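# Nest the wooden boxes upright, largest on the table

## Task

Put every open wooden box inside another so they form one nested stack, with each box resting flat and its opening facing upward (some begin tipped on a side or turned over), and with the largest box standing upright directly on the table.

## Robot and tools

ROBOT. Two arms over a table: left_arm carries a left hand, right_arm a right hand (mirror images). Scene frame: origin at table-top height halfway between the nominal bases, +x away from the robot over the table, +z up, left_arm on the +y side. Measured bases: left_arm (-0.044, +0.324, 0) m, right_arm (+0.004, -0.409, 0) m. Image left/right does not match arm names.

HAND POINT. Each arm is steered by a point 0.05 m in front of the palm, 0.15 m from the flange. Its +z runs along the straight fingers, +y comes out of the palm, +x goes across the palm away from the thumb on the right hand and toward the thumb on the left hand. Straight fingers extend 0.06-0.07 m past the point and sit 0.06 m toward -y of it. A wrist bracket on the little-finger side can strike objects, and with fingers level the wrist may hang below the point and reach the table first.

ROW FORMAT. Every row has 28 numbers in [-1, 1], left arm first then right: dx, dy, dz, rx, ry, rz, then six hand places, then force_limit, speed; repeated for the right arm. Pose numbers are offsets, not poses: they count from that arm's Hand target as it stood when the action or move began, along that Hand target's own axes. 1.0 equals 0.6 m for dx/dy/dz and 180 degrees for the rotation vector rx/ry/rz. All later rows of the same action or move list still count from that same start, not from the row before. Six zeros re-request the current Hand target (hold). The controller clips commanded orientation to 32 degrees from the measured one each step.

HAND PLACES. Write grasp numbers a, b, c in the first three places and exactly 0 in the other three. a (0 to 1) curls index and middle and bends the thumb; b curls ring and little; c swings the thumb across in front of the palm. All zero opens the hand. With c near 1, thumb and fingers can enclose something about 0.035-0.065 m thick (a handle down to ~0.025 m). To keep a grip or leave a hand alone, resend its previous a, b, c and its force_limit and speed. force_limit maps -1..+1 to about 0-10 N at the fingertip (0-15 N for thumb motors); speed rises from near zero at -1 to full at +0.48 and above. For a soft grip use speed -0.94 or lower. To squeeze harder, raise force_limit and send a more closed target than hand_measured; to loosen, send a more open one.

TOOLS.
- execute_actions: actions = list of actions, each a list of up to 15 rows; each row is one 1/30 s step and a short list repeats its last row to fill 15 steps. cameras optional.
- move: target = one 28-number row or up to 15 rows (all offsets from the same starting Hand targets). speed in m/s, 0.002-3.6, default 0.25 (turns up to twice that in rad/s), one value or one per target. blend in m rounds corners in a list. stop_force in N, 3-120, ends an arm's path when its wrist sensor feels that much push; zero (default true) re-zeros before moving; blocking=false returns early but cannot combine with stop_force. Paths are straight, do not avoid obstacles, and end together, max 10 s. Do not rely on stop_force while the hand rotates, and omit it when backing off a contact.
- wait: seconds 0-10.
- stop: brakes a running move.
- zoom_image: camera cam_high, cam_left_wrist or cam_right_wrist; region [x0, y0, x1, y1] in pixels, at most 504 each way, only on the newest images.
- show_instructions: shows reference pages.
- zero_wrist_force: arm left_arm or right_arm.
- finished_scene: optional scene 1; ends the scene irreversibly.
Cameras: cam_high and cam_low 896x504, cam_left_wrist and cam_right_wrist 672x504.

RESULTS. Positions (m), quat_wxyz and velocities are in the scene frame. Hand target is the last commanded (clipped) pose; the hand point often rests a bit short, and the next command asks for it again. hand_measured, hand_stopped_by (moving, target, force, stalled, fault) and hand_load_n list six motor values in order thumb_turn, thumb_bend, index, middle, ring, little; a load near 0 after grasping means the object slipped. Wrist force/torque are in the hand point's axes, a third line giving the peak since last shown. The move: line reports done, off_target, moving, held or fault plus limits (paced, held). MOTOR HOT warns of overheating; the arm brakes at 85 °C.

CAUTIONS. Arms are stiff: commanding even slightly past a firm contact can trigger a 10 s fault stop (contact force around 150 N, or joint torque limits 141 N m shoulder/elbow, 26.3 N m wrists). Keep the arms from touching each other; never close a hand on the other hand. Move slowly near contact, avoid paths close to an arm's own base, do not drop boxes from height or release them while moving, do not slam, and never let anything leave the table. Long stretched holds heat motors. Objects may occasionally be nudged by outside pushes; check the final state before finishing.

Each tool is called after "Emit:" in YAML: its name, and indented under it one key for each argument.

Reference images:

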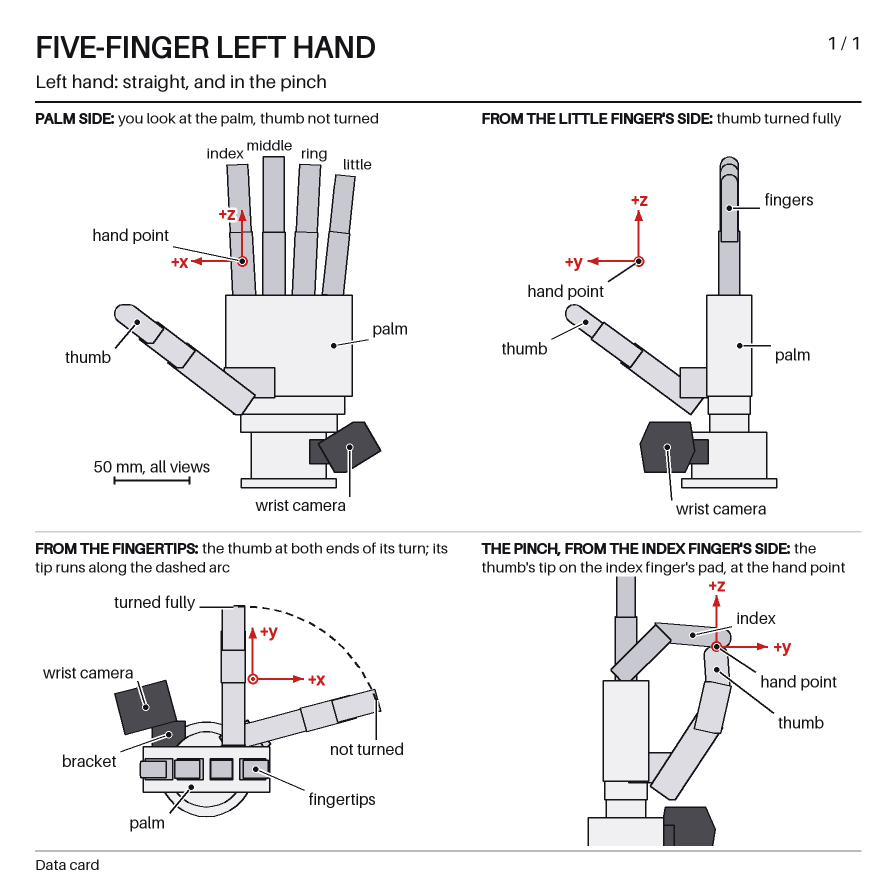

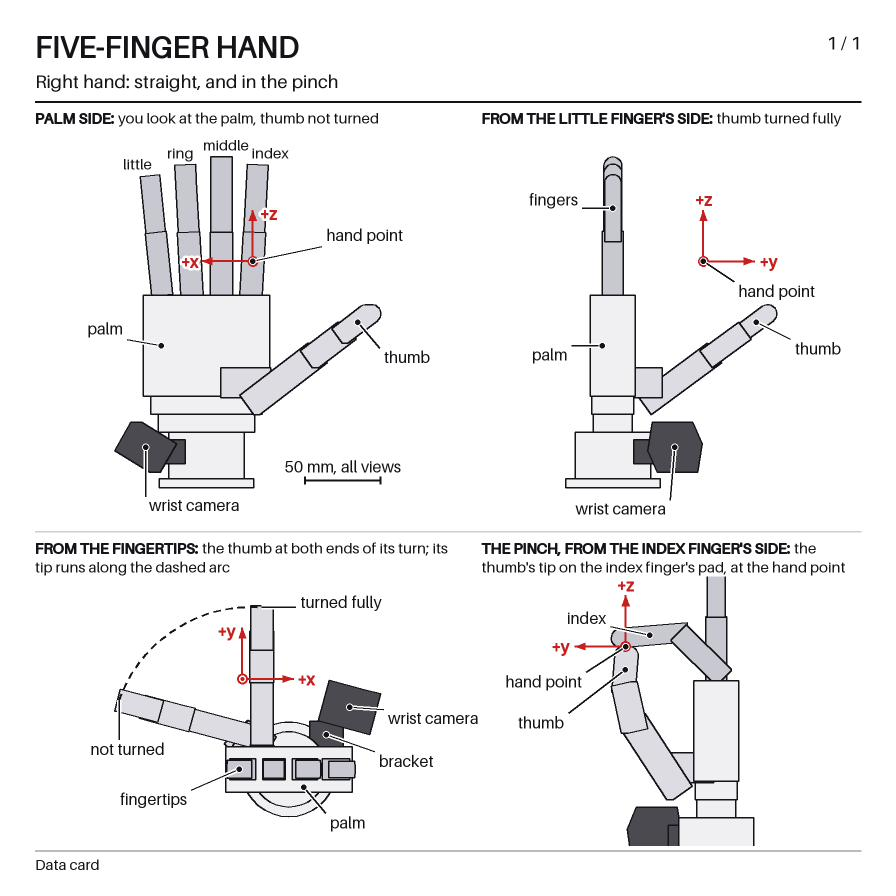

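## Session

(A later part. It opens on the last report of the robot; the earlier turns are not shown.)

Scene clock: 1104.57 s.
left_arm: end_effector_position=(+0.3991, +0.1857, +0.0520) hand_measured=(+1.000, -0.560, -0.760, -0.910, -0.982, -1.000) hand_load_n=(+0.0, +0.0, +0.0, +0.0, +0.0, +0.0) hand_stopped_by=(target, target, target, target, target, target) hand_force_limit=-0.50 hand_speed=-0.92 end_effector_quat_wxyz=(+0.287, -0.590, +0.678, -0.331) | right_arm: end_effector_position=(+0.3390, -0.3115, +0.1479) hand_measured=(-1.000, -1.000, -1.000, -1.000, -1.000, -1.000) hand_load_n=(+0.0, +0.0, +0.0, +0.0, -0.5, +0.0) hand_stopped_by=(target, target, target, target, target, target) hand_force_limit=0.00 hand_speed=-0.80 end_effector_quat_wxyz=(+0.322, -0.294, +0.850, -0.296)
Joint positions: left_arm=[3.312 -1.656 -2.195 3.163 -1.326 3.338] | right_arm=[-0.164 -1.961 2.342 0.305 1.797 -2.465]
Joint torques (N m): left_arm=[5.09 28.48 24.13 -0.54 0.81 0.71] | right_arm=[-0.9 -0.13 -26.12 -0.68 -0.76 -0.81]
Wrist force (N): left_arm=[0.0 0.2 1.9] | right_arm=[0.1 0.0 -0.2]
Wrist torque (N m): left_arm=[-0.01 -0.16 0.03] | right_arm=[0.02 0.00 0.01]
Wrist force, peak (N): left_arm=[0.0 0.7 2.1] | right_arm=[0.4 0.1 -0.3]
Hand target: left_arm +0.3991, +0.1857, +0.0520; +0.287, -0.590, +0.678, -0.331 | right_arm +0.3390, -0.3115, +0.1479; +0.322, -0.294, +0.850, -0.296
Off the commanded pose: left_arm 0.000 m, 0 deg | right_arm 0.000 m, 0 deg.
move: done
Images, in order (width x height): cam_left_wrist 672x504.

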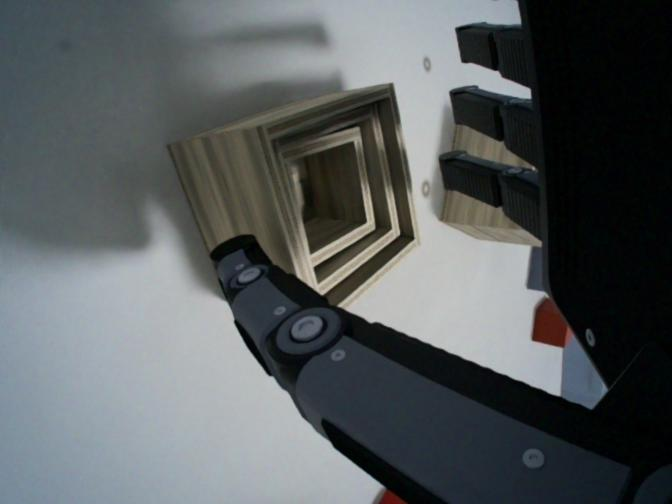

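Emit:
move:
  target: [0,0,0,0,0,0,0.55,0,1,0,0,0,0.2,-0.92,0,0,0,0,0,0,0,0,0,0,0,0,0,-0.8]
  cameras: ["cam_left_wrist"]

Scene clock: 1109.00 s.
left_arm: end_effector_position=(+0.3991, +0.1857, +0.0520) hand_measured=(+1.000, -0.394, -0.456, -0.472, -0.918, -1.000) hand_load_n=(+2.0, +11.5, +5.0, +8.0, +0.0, +0.0) hand_stopped_by=(target, force, force, force, target, target) hand_force_limit=0.20 hand_speed=-0.92 end_effector_quat_wxyz=(+0.287, -0.590, +0.678, -0.331) | right_arm: end_effector_position=(+0.3390, -0.3115, +0.1479) hand_measured=(-1.000, -1.000, -1.000, -1.000, -1.000, -1.000) hand_load_n=(-0.5, +0.0, +0.0, +0.0, +0.0, +0.0) hand_stopped_by=(target, target, target, target, target, target) hand_force_limit=0.00 hand_speed=-0.80 end_effector_quat_wxyz=(+0.322, -0.294, +0.850, -0.296)
Joint positions: left_arm=[3.312 -1.656 -2.195 3.163 -1.326 3.338] | right_arm=[-0.164 -1.961 2.342 0.305 1.797 -2.465]
Joint torques (N m): left_arm=[5.36 24.28 20.68 -0.33 1.19 0.8] | right_arm=[-0.61 0.23 -25.4 -0.61 -0.84 -0.96]
Wrist force (N): left_arm=[0.0 -4.1 -0.6] | right_arm=[-0.1 -0.1 -0.2]
Wrist torque (N m): left_arm=[0.21 -0.21 0.12] | right_arm=[0.00 0.02 0.00]
Wrist force, peak (N): left_arm=[-0.1 -4.8 -0.3] | right_arm=[0.1 0.0 -0.5]
Hand target: left_arm +0.3991, +0.1857, +0.0520; +0.287, -0.590, +0.678, -0.331 | right_arm +0.3390, -0.3115, +0.1479; +0.322, -0.294, +0.850, -0.296
Off the commanded pose: left_arm 0.000 m, 0 deg | right_arm 0.000 m, 0 deg.
move: done
Images, in order (width x height): cam_left_wrist 672x504.

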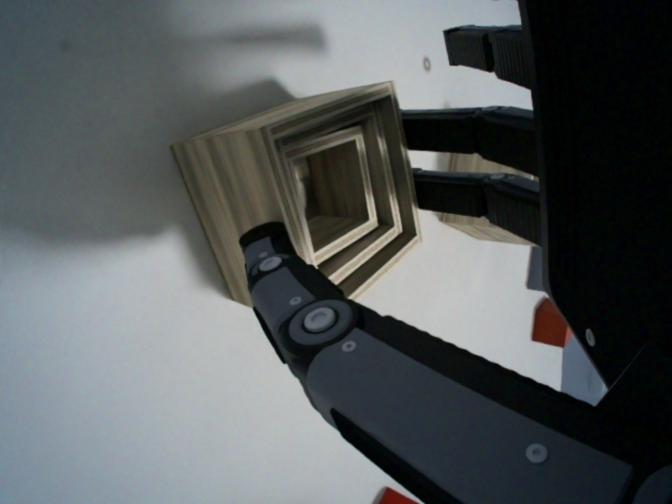

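Emit:
move:
  target: [0,-0.1313,-0.1026,0,0,0,0.55,0,1,0,0,0,0.2,-0.92,0,0,0,0,0,0,0,0,0,0,0,0,0,-0.8]
  speed: 0.12
  cameras: ["cam_high","cam_left_wrist"]

Emit:
zoom_image:
  camera: "cam_high"
  region: [460, 290, 520, 345]

Scene clock: 1114.67 s.
left_arm: end_effector_position=(+0.3992, +0.1857, +0.1520) hand_measured=(+1.000, -0.394, -0.456, -0.472, -0.918, -1.000) hand_load_n=(+2.5, +12.0, +4.5, +7.0, +0.0, +0.0) hand_stopped_by=(target, force, force, force, target, target) hand_force_limit=0.20 hand_speed=-0.92 end_effector_quat_wxyz=(+0.288, -0.590, +0.678, -0.331) | right_arm: end_effector_position=(+0.3390, -0.3115, +0.1479) hand_measured=(-1.000, -1.000, -1.000, -1.000, -1.000, -1.000) hand_load_n=(+0.0, +0.0, +0.0, +0.0, +0.0, +0.0) hand_stopped_by=(target, target, target, target, target, target) hand_force_limit=0.00 hand_speed=-0.80 end_effector_quat_wxyz=(+0.322, -0.294, +0.850, -0.296)
Joint positions: left_arm=[3.312 -1.509 -2.042 2.864 -1.326 3.338] | right_arm=[-0.164 -1.961 2.342 0.305 1.797 -2.465]
Joint torques (N m): left_arm=[5.98 2.72 10.61 -1.06 1.32 0.62] | right_arm=[-0.59 -0.36 -25.65 -0.71 -0.81 -0.87]
Wrist force (N): left_arm=[0.3 1.4 2.2] | right_arm=[0.2 0.0 0.0]
Wrist torque (N m): left_arm=[0.06 -0.21 0.00] | right_arm=[-0.01 -0.03 0.02]
Wrist force, peak (N): left_arm=[0.0 -4.5 -0.6] | right_arm=[-0.5 0.1 0.0]
Hand target: left_arm +0.3991, +0.1857, +0.1520; +0.287, -0.590, +0.678, -0.331 | right_arm +0.3390, -0.3115, +0.1479; +0.322, -0.294, +0.850, -0.296
Off the commanded pose: left_arm 0.000 m, 0 deg | right_arm 0.000 m, 0 deg.
move: done
Images, in order (width x height): cam_high 896x504, cam_left_wrist 672x504.

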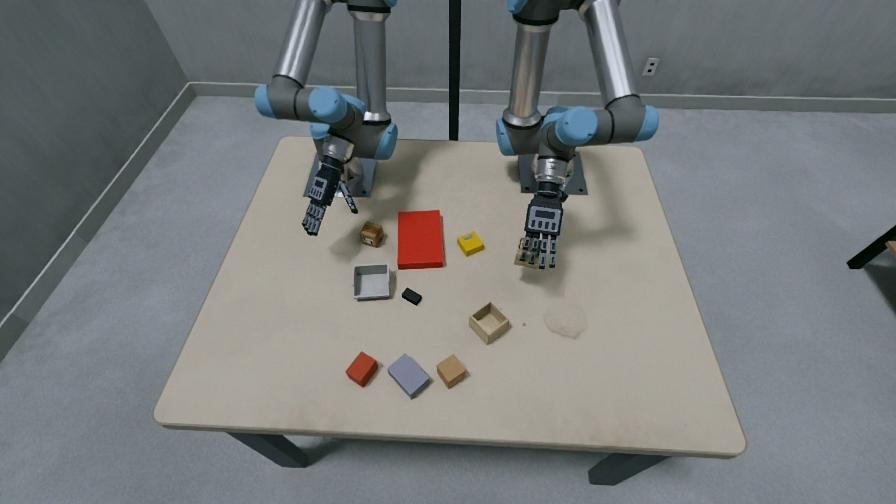

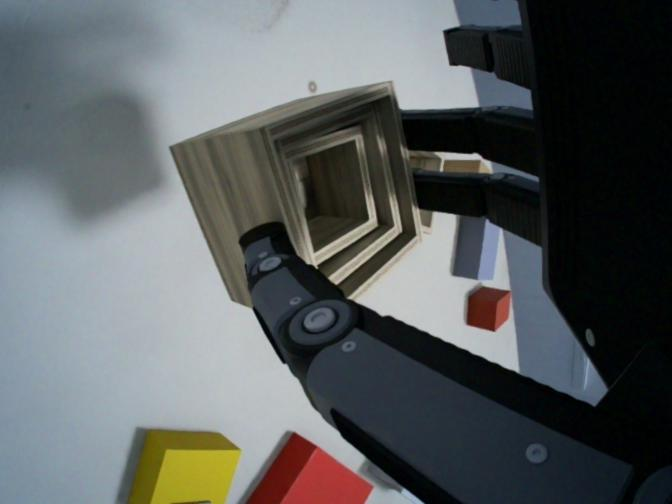

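Scaled by 8.400 from the camera's 896x504 image, which has a finer 1280x720 frame.

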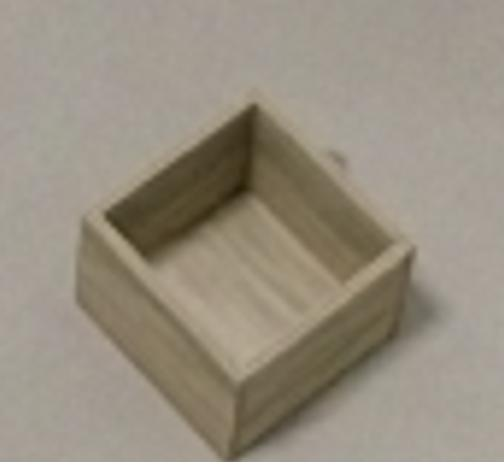

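Emit:
move:
  target: [0.196,-0.1575,0.2069,0,0.1707,0.1334,0.55,0,1,0,0,0,0.2,-0.92,0,0,0,0,0,0,0,0,0,0,0,0,0,-0.8]
  speed: 0.2
  cameras: ["cam_left_wrist"]

Emit:
zoom_image:
  camera: "cam_left_wrist"
  region: [0, 0, 420, 315]

Scene clock: 1124.67 s.
left_arm: end_effector_position=(+0.5371, +0.0474, +0.1499) hand_measured=(+1.000, -0.394, -0.456, -0.472, -0.918, -1.000) hand_load_n=(+2.0, +12.0, +4.5, +7.0, +0.0, +0.0) hand_stopped_by=(target, force, force, force, target, target) hand_force_limit=0.20 hand_speed=-0.92 end_effector_quat_wxyz=(+0.161, -0.329, +0.836, -0.408) | right_arm: end_effector_position=(+0.3390, -0.3115, +0.1479) hand_measured=(-1.000, -1.000, -1.000, -1.000, -1.000, -1.000) hand_load_n=(+0.0, +0.0, +0.0, +0.0, +0.0, +0.0) hand_stopped_by=(target, target, target, target, target, target) hand_force_limit=0.00 hand_speed=-0.80 end_effector_quat_wxyz=(+0.322, -0.294, +0.850, -0.296)
Joint positions: left_arm=[3.13 -2.056 -1.4 2.607 -0.963 3.717] | right_arm=[-0.164 -1.961 2.342 0.305 1.797 -2.465]
Joint torques (N m): left_arm=[6.14 38.75 21.08 -0.51 -1.12 0.06] | right_arm=[-0.42 0.63 -25.22 -0.83 -0.93 -0.97]
Wrist force (N): left_arm=[-0.3 0.9 2.3] | right_arm=[0.1 -0.2 -0.2]
Wrist torque (N m): left_arm=[-0.01 -0.12 0.00] | right_arm=[-0.02 -0.01 0.01]
Wrist force, peak (N): left_arm=[-0.4 0.3 3.1] | right_arm=[-0.3 -0.1 -0.5]
Hand target: left_arm +0.5372, +0.0475, +0.1500; +0.161, -0.329, +0.836, -0.408 | right_arm +0.3390, -0.3115, +0.1479; +0.322, -0.294, +0.850, -0.296
Off the commanded pose: left_arm 0.000 m, 0 deg | right_arm 0.000 m, 0 deg.
move: done
Images, in order (width x height): cam_left_wrist 672x504.

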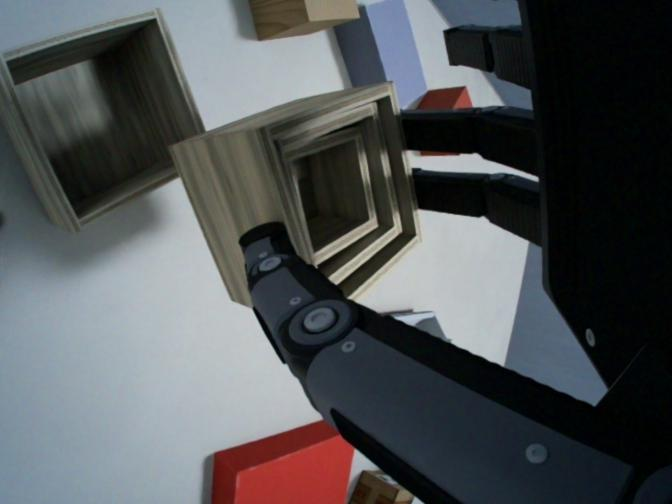

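Scaled by 1.200 from the camera's 672x504 image, which has a finer 960x720 frame.

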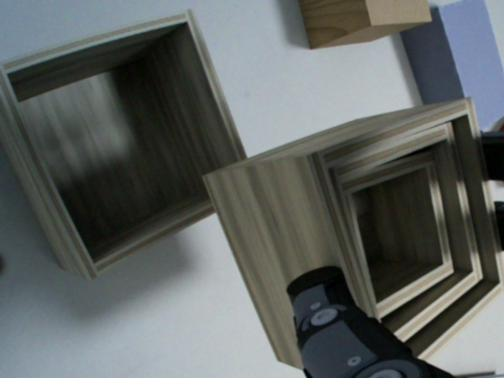

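Emit:
move:
  target: [-0.0798,0.0662,0.0046,0,-0.0044,-0.0034,0.55,0,1,0,0,0,0.2,-0.92,0,0,0,0,0,0,0,0,0,0,0,0,0,-0.8]
  speed: 0.1
  cameras: ["cam_left_wrist"]

Emit:
zoom_image:
  camera: "cam_left_wrist"
  region: [100, 60, 300, 210]

Emit:
zoom_image:
  camera: "cam_left_wrist"
  region: [130, 190, 290, 340]

Scene clock: 1142.23 s.
left_arm: end_effector_position=(+0.5569, +0.0964, +0.1168) hand_measured=(+1.000, -0.394, -0.456, -0.472, -0.918, -1.000) hand_load_n=(+2.0, +12.5, +4.5, +7.0, -0.5, -0.5) hand_stopped_by=(target, force, force, force, target, target) hand_force_limit=0.20 hand_speed=-0.92 end_effector_quat_wxyz=(+0.164, -0.337, +0.833, -0.407) | right_arm: end_effector_position=(+0.3390, -0.3115, +0.1479) hand_measured=(-1.000, -1.000, -1.000, -1.000, -1.000, -1.000) hand_load_n=(+0.0, +0.0, +0.0, +0.0, +0.0, +0.0) hand_stopped_by=(target, target, target, target, target, target) hand_force_limit=0.00 hand_speed=-0.80 end_effector_quat_wxyz=(+0.322, -0.294, +0.850, -0.296)
Joint positions: left_arm=[3.224 -2.107 -1.419 2.634 -0.913 3.789] | right_arm=[-0.164 -1.961 2.342 0.305 1.797 -2.465]
Joint torques (N m): left_arm=[-6.29 48.58 27.92 -2.55 -1.69 -1.58] | right_arm=[0.01 -0.04 -25.38 -0.79 -0.86 -0.82]
Wrist force (N): left_arm=[0.2 0.8 2.0] | right_arm=[0.0 0.1 -0.2]
Wrist torque (N m): left_arm=[-0.04 -0.20 0.00] | right_arm=[0.03 0.00 0.01]
Wrist force, peak (N): left_arm=[-0.9 1.6 2.3] | right_arm=[0.1 0.0 -0.5]
Hand target: left_arm +0.5570, +0.0964, +0.1170; +0.164, -0.337, +0.833, -0.406 | right_arm +0.3390, -0.3115, +0.1479; +0.322, -0.294, +0.850, -0.296
Off the commanded pose: left_arm 0.000 m, 0 deg | right_arm 0.000 m, 0 deg.
move: done
Images, in order (width x height): cam_left_wrist 672x504.

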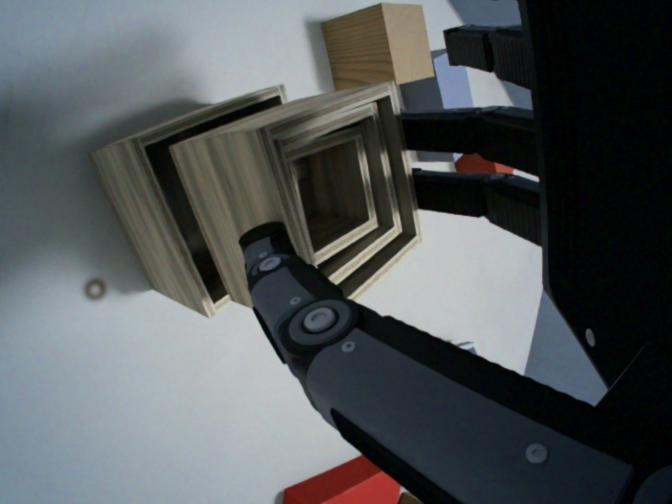

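Scaled by 2.520 from the camera's 672x504 image, which has a finer 960x720 frame.

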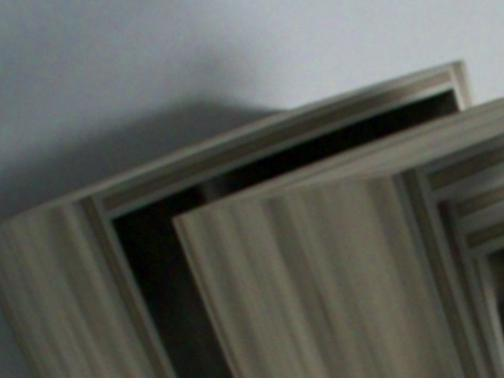

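Scaled by 3.150 from the camera's 672x504 image, which has a finer 960x720 frame.

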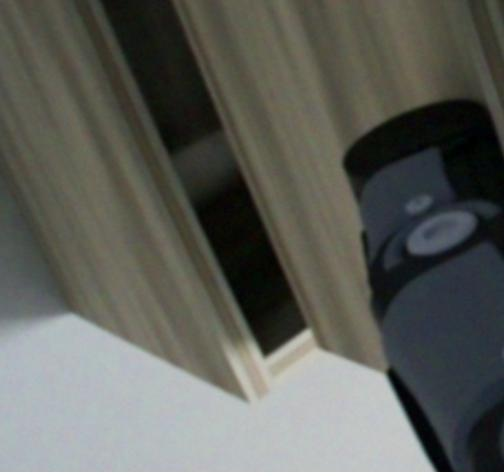

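Emit:
move:
  target: [-0.0037,0.0097,0.0012,0,-0.0022,-0.0017,0.55,0,1,0,0,0,0.2,-0.92,0,0,0,0,0,0,0,0,0,0,0,0,0,-0.8]
  speed: 0.02
  stop_force: 3
  cameras: ["cam_left_wrist"]

Emit:
zoom_image:
  camera: "cam_left_wrist"
  region: [120, 70, 280, 190]

Emit:
zoom_image:
  camera: "cam_left_wrist"
  region: [150, 200, 270, 320]

Scene clock: 1153.33 s.
left_arm: end_effector_position=(+0.5565, +0.1001, +0.1120) hand_measured=(+1.000, -0.394, -0.456, -0.472, -0.918, -1.000) hand_load_n=(+2.0, +12.0, +4.5, +7.0, +0.0, +0.0) hand_stopped_by=(target, force, force, force, target, target) hand_force_limit=0.20 hand_speed=-0.92 end_effector_quat_wxyz=(+0.166, -0.340, +0.832, -0.406) | right_arm: end_effector_position=(+0.3390, -0.3115, +0.1479) hand_measured=(-1.000, -1.000, -1.000, -1.000, -1.000, -1.000) hand_load_n=(+0.0, +0.0, +0.0, +0.0, +0.0, +0.0) hand_stopped_by=(target, target, target, target, target, target) hand_force_limit=0.00 hand_speed=-0.80 end_effector_quat_wxyz=(+0.322, -0.294, +0.850, -0.296)
Joint positions: left_arm=[3.23 -2.106 -1.434 2.65 -0.915 3.786] | right_arm=[-0.164 -1.961 2.342 0.305 1.797 -2.465]
Joint torques (N m): left_arm=[-6.7 47.7 27.17 -2.65 0.74 0.72] | right_arm=[-1.15 0.05 -26.54 -0.8 -0.91 -0.88]
Wrist force (N): left_arm=[0.0 0.9 2.0] | right_arm=[0.1 0.1 -0.2]
Wrist torque (N m): left_arm=[-0.02 -0.17 0.04] | right_arm=[0.02 -0.02 0.03]
Wrist force, peak (N): left_arm=[-0.1 1.2 2.2] | right_arm=[0.3 0.0 -0.5]
Hand target: left_arm +0.5565, +0.1001, +0.1120; +0.166, -0.340, +0.832, -0.406 | right_arm +0.3390, -0.3115, +0.1479; +0.322, -0.294, +0.850, -0.296
Off the commanded pose: left_arm 0.000 m, 0 deg | right_arm 0.000 m, 0 deg.
move: done
Images, in order (width x height): cam_left_wrist 672x504.

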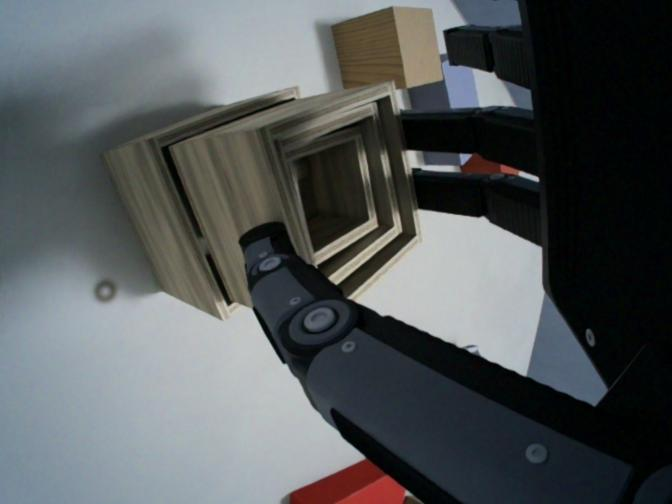

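Scaled by 3.150 from the camera's 672x504 image, which has a finer 960x720 frame.

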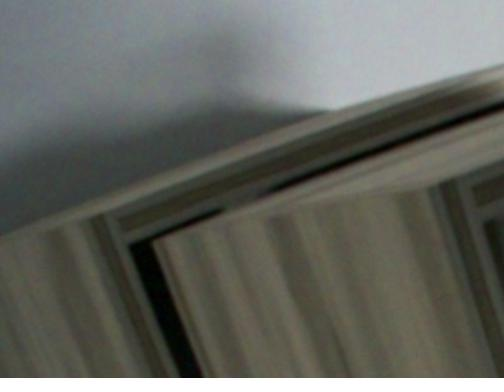

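Scaled by 4.200 from the camera's 672x504 image, which has a finer 960x720 frame.

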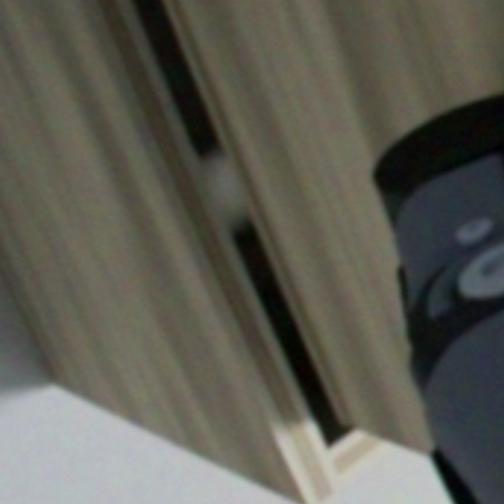

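Emit:
move:
  target: [-0.0003,0.0486,0.0380,0,0,0,0.55,0,1,0,0,0,0.2,-0.92,0,0,0,0,0,0,0,0,0,0,0,0,0,-0.8]
  speed: 0.02
  stop_force: 3
  cameras: ["cam_left_wrist"]

Emit:
zoom_image:
  camera: "cam_left_wrist"
  region: [120, 60, 400, 270]

Scene clock: 1164.23 s.
left_arm: end_effector_position=(+0.5566, +0.1002, +0.0778) hand_measured=(+1.000, -0.394, -0.456, -0.472, -0.918, -1.000) hand_load_n=(+2.0, +12.0, +4.5, +7.5, +0.0, +0.0) hand_stopped_by=(target, force, force, force, target, target) hand_force_limit=0.20 hand_speed=-0.92 end_effector_quat_wxyz=(+0.166, -0.340, +0.832, -0.406) | right_arm: end_effector_position=(+0.3390, -0.3115, +0.1479) hand_measured=(-1.000, -1.000, -1.000, -1.000, -1.000, -1.000) hand_load_n=(+0.0, +0.5, +0.0, +0.0, +0.0, +0.0) hand_stopped_by=(target, target, target, target, target, target) hand_force_limit=0.00 hand_speed=-0.80 end_effector_quat_wxyz=(+0.322, -0.294, +0.850, -0.296)
Joint positions: left_arm=[3.23 -2.14 -1.474 2.724 -0.915 3.787] | right_arm=[-0.164 -1.961 2.342 0.305 1.797 -2.465]
Joint torques (N m): left_arm=[5.31 50.15 26.04 0.29 1.19 0.9] | right_arm=[-0.97 0.59 -26.88 -0.85 -0.69 -0.8]
Wrist force (N): left_arm=[0.1 0.0 1.8] | right_arm=[0.0 -0.1 -0.2]
Wrist torque (N m): left_arm=[0.00 -0.17 0.06] | right_arm=[-0.01 0.01 0.01]
Wrist force, peak (N): left_arm=[0.5 -8.2 -1.6] | right_arm=[0.1 0.1 -0.5]
Hand target: left_arm +0.5566, +0.1002, +0.0778; +0.166, -0.340, +0.832, -0.406 (not the last commanded pose) | right_arm +0.3390, -0.3115, +0.1479; +0.322, -0.294, +0.850, -0.296
Off the commanded pose: left_arm 0.003 m, 0 deg | right_arm 0.000 m, 0 deg.
move: contact (left_arm)
Images, in order (width x height): cam_left_wrist 672x504.

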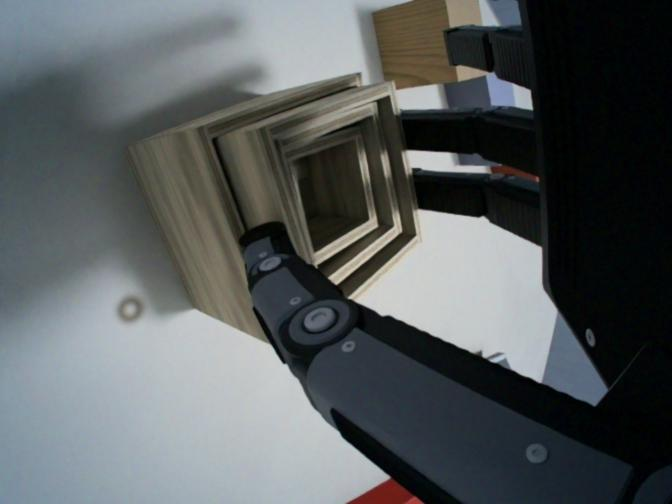

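Scaled by 1.800 from the camera's 672x504 image, which has a finer 960x720 frame.

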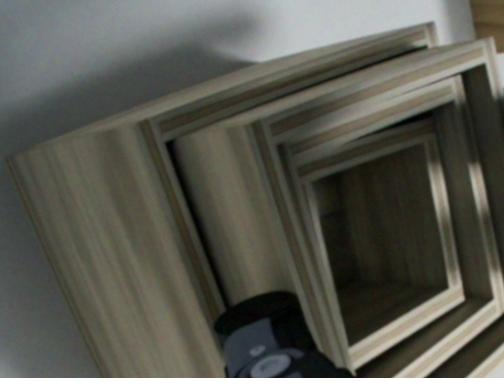

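Emit:
move:
  target: [0,-0.0020,-0.0015,0,0,0,0.55,0,1,0,0,0,0.2,-0.92,0,0,0,0,0,0,0,0,0,0,0,0,0,-0.8]
  speed: 0.02

Emit:
move:
  target: [0,0,0,0,0,0,0.12,0,1,0,0,0,-0.5,-0.94,0,0,0,0,0,0,0,0,0,0,0,0,0,-0.8]
  cameras: ["cam_left_wrist"]

Emit:
zoom_image:
  camera: "cam_left_wrist"
  region: [120, 60, 400, 270]

Scene clock: 1168.43 s.
left_arm: end_effector_position=(+0.5567, +0.1002, +0.0793) hand_measured=(+1.000, -0.394, -0.456, -0.472, -0.918, -1.000) hand_load_n=(+2.0, +12.5, +4.5, +6.5, +0.0, +0.0) hand_stopped_by=(target, force, force, force, target, target) hand_force_limit=0.20 hand_speed=-0.92 end_effector_quat_wxyz=(+0.166, -0.340, +0.832, -0.406) | right_arm: end_effector_position=(+0.3390, -0.3115, +0.1479) hand_measured=(-1.000, -1.000, -1.000, -1.000, -1.000, -1.000) hand_load_n=(-0.5, +0.0, +0.0, +0.0, +0.0, +0.0) hand_stopped_by=(target, target, target, target, target, target) hand_force_limit=0.00 hand_speed=-0.80 end_effector_quat_wxyz=(+0.322, -0.294, +0.850, -0.296)
Joint positions: left_arm=[3.23 -2.138 -1.472 2.721 -0.915 3.787] | right_arm=[-0.164 -1.961 2.342 0.305 1.797 -2.465]
Joint torques (N m): left_arm=[-5.44 47.73 24.43 -2.01 -0.84 -1.28] | right_arm=[-0.3 0.11 -26.79 -0.79 -0.91 -0.85]
Wrist force (N): left_arm=[0.1 0.9 2.1] | right_arm=[0.0 -0.2 -0.2]
Wrist torque (N m): left_arm=[-0.03 -0.18 0.04] | right_arm=[-0.02 0.01 0.00]
Wrist force, peak (N): left_arm=[0.0 0.9 2.2] | right_arm=[0.1 0.3 -0.4]
Hand target: left_arm +0.5567, +0.1002, +0.0793; +0.166, -0.340, +0.832, -0.406 | right_arm +0.3390, -0.3115, +0.1479; +0.322, -0.294, +0.850, -0.296
Off the commanded pose: left_arm 0.000 m, 0 deg | right_arm 0.000 m, 0 deg.
move: done

Scene clock: 1171.30 s.
left_arm: end_effector_position=(+0.5567, +0.1002, +0.0793) hand_measured=(+1.000, -0.560, -0.760, -0.910, -0.982, -1.000) hand_load_n=(+0.0, +0.0, +0.0, +0.0, +0.0, +0.0) hand_stopped_by=(target, target, target, target, target, target) hand_force_limit=-0.50 hand_speed=-0.94 end_effector_quat_wxyz=(+0.166, -0.340, +0.832, -0.406) | right_arm: end_effector_position=(+0.3390, -0.3115, +0.1479) hand_measured=(-1.000, -1.000, -1.000, -1.000, -1.000, -1.000) hand_load_n=(+0.0, +0.0, +0.0, +0.0, +0.0, +0.0) hand_stopped_by=(target, target, target, target, target, target) hand_force_limit=0.00 hand_speed=-0.80 end_effector_quat_wxyz=(+0.322, -0.294, +0.850, -0.296)
Joint positions: left_arm=[3.23 -2.138 -1.472 2.721 -0.915 3.787] | right_arm=[-0.164 -1.961 2.342 0.305 1.797 -2.465]
Joint torques (N m): left_arm=[-6.13 28.21 7.94 0.01 -1.71 -1.23] | right_arm=[-0.62 -0.18 -26.91 -0.84 -0.83 -0.87]
Wrist force (N): left_arm=[0.0 0.1 1.5] | right_arm=[0.1 -0.1 -0.4]
Wrist torque (N m): left_arm=[-0.04 -0.17 0.05] | right_arm=[0.00 0.00 0.01]
Wrist force, peak (N): left_arm=[0.1 0.8 2.2] | right_arm=[-0.1 0.0 -0.5]
Hand target: left_arm +0.5567, +0.1002, +0.0793; +0.166, -0.340, +0.832, -0.406 | right_arm +0.3390, -0.3115, +0.1479; +0.322, -0.294, +0.850, -0.296
Off the commanded pose: left_arm 0.000 m, 0 deg | right_arm 0.000 m, 0 deg.
move: done
Images, in order (width x height): cam_left_wrist 672x504.

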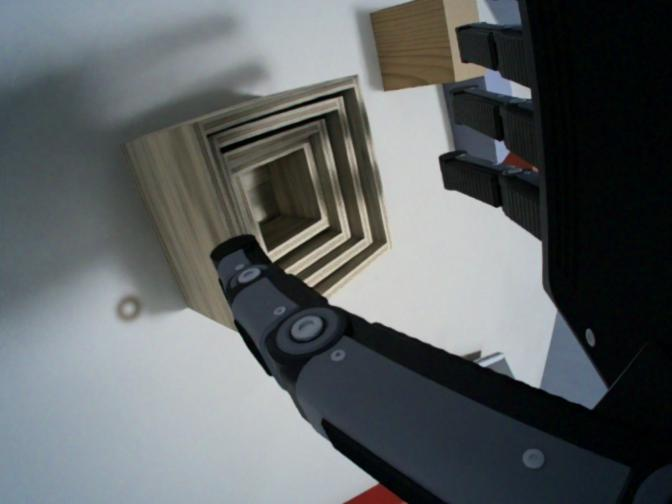

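Scaled by 1.800 from the camera's 672x504 image, which has a finer 960x720 frame.

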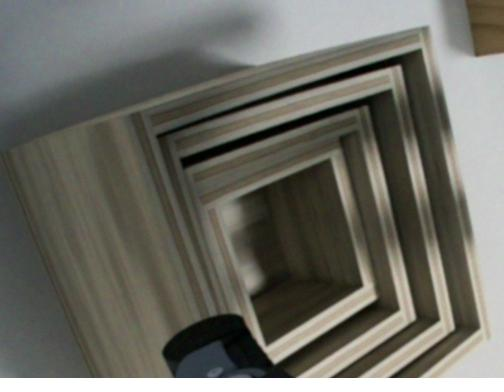

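Emit:
move:
  target: [0.05,-0.1313,-0.1026,0,0,0,0.12,0,1,0,0,0,-0.5,-0.94,0,0,0,0,0,0,0,0,0,0,0,0,0,-0.8]
  speed: 0.12
  cameras: ["cam_high","cam_low","cam_left_wrist"]

Emit:
zoom_image:
  camera: "cam_left_wrist"
  region: [100, 80, 340, 280]

Emit:
zoom_image:
  camera: "cam_high"
  region: [450, 270, 540, 350]

Scene clock: 1175.13 s.
left_arm: end_effector_position=(+0.5353, +0.0792, +0.1794) hand_measured=(+1.000, -0.560, -0.760, -0.910, -0.982, -1.000) hand_load_n=(+0.0, +0.0, +0.0, +0.0, +0.0, +0.5) hand_stopped_by=(target, target, target, target, target, target) hand_force_limit=-0.50 hand_speed=-0.94 end_effector_quat_wxyz=(+0.166, -0.340, +0.832, -0.406) | right_arm: end_effector_position=(+0.3390, -0.3115, +0.1479) hand_measured=(-1.000, -1.000, -1.000, -1.000, -1.000, -1.000) hand_load_n=(-0.5, +0.0, +0.0, +0.0, +0.0, +0.0) hand_stopped_by=(target, target, target, target, target, target) hand_force_limit=0.00 hand_speed=-0.80 end_effector_quat_wxyz=(+0.322, -0.294, +0.850, -0.296)
Joint positions: left_arm=[3.191 -2.01 -1.395 2.538 -0.94 3.748] | right_arm=[-0.164 -1.961 2.342 0.305 1.797 -2.465]
Joint torques (N m): left_arm=[6.57 24.33 7.31 -0.46 1.28 1.01] | right_arm=[-0.95 -0.01 -26.78 -0.72 -0.79 -0.84]
Wrist force (N): left_arm=[0.2 0.2 1.5] | right_arm=[0.2 0.0 0.0]
Wrist torque (N m): left_arm=[-0.01 -0.19 0.05] | right_arm=[0.01 -0.03 0.02]
Wrist force, peak (N): left_arm=[-0.1 1.1 2.3] | right_arm=[0.2 0.2 -0.5]
Hand target: left_arm +0.5352, +0.0792, +0.1793; +0.166, -0.340, +0.832, -0.406 | right_arm +0.3390, -0.3115, +0.1479; +0.322, -0.294, +0.850, -0.296
Off the commanded pose: left_arm 0.000 m, 0 deg | right_arm 0.000 m, 0 deg.
move: done
Images, in order (width x height): cam_high 896x504, cam_low 896x504, cam_left_wrist 672x504.

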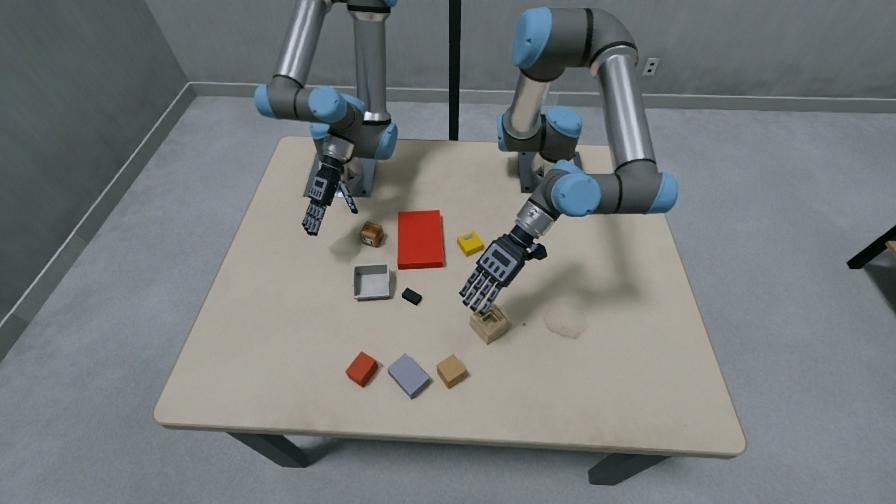

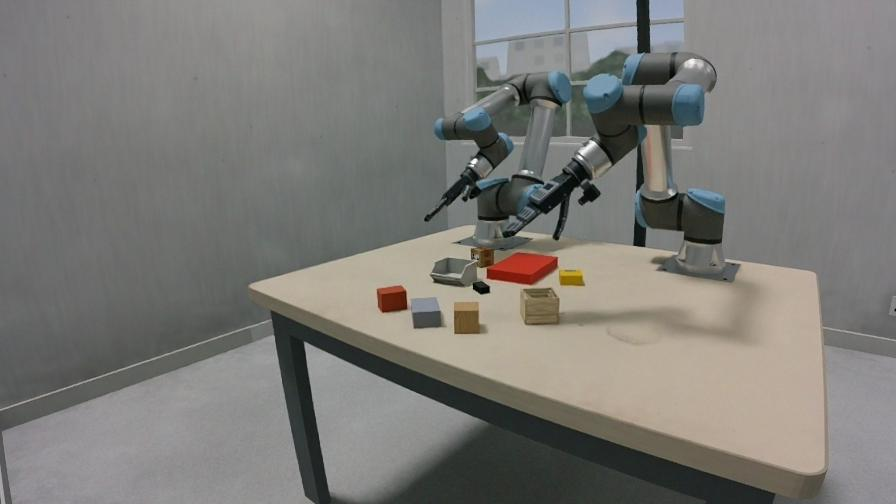

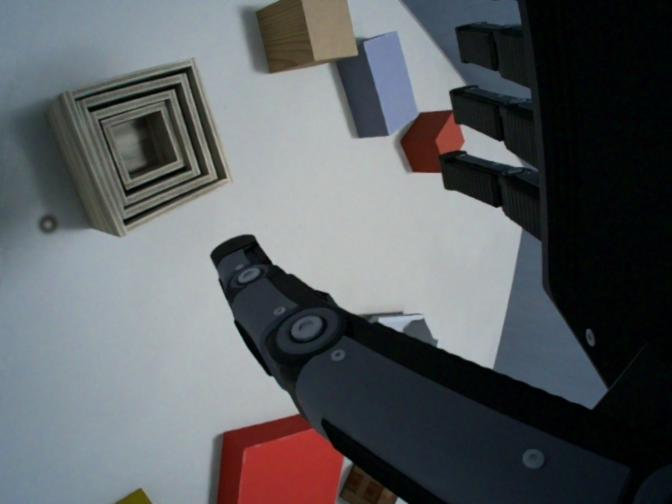

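Scaled by 2.100 from the camera's 672x504 image, which has a finer 960x720 frame.

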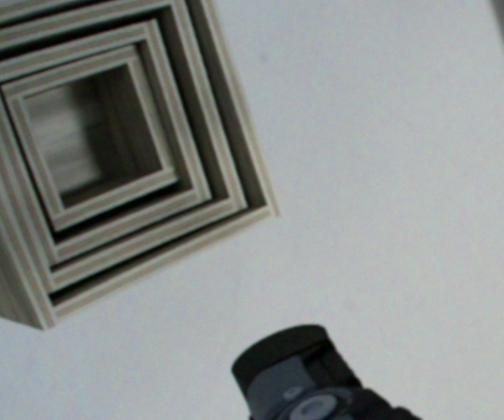

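Scaled by 5.600 from the camera's 896x504 image, which has a finer 1280x720 frame.

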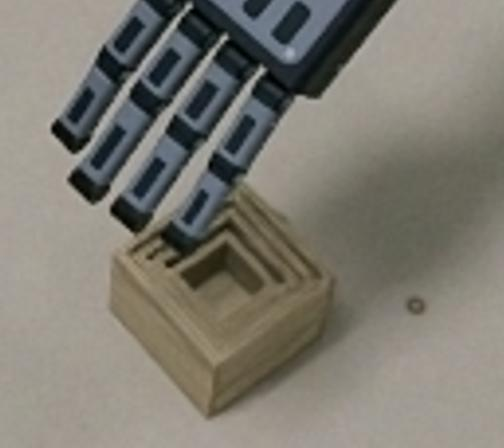

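Emit:
zoom_image:
  camera: "cam_left_wrist"
  region: [40, 50, 240, 245]

Emit:
zoom_image:
  camera: "cam_low"
  region: [420, 230, 620, 350]

Scaled by 2.520 from the camera's 672x504 image, which has a finer 960x720 frame.

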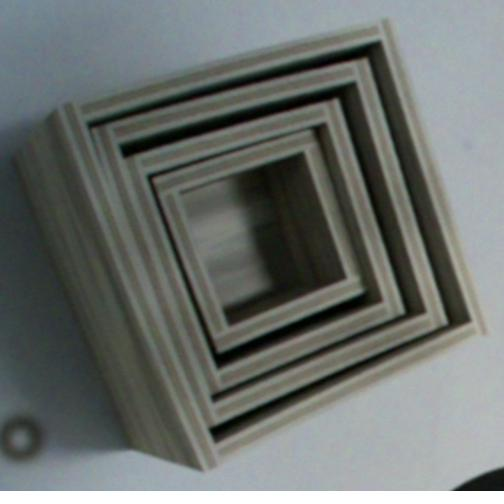

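Scaled by 2.520 from the camera's 896x504 image, which has a finer 1280x720 frame.

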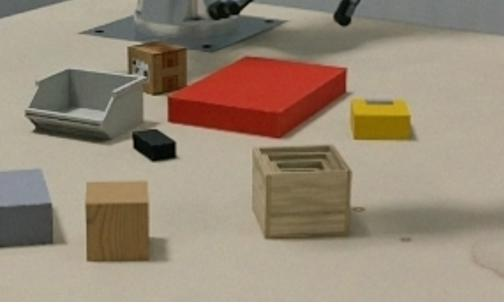

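Emit:
finished_scene:

The scene is finished: the task was done.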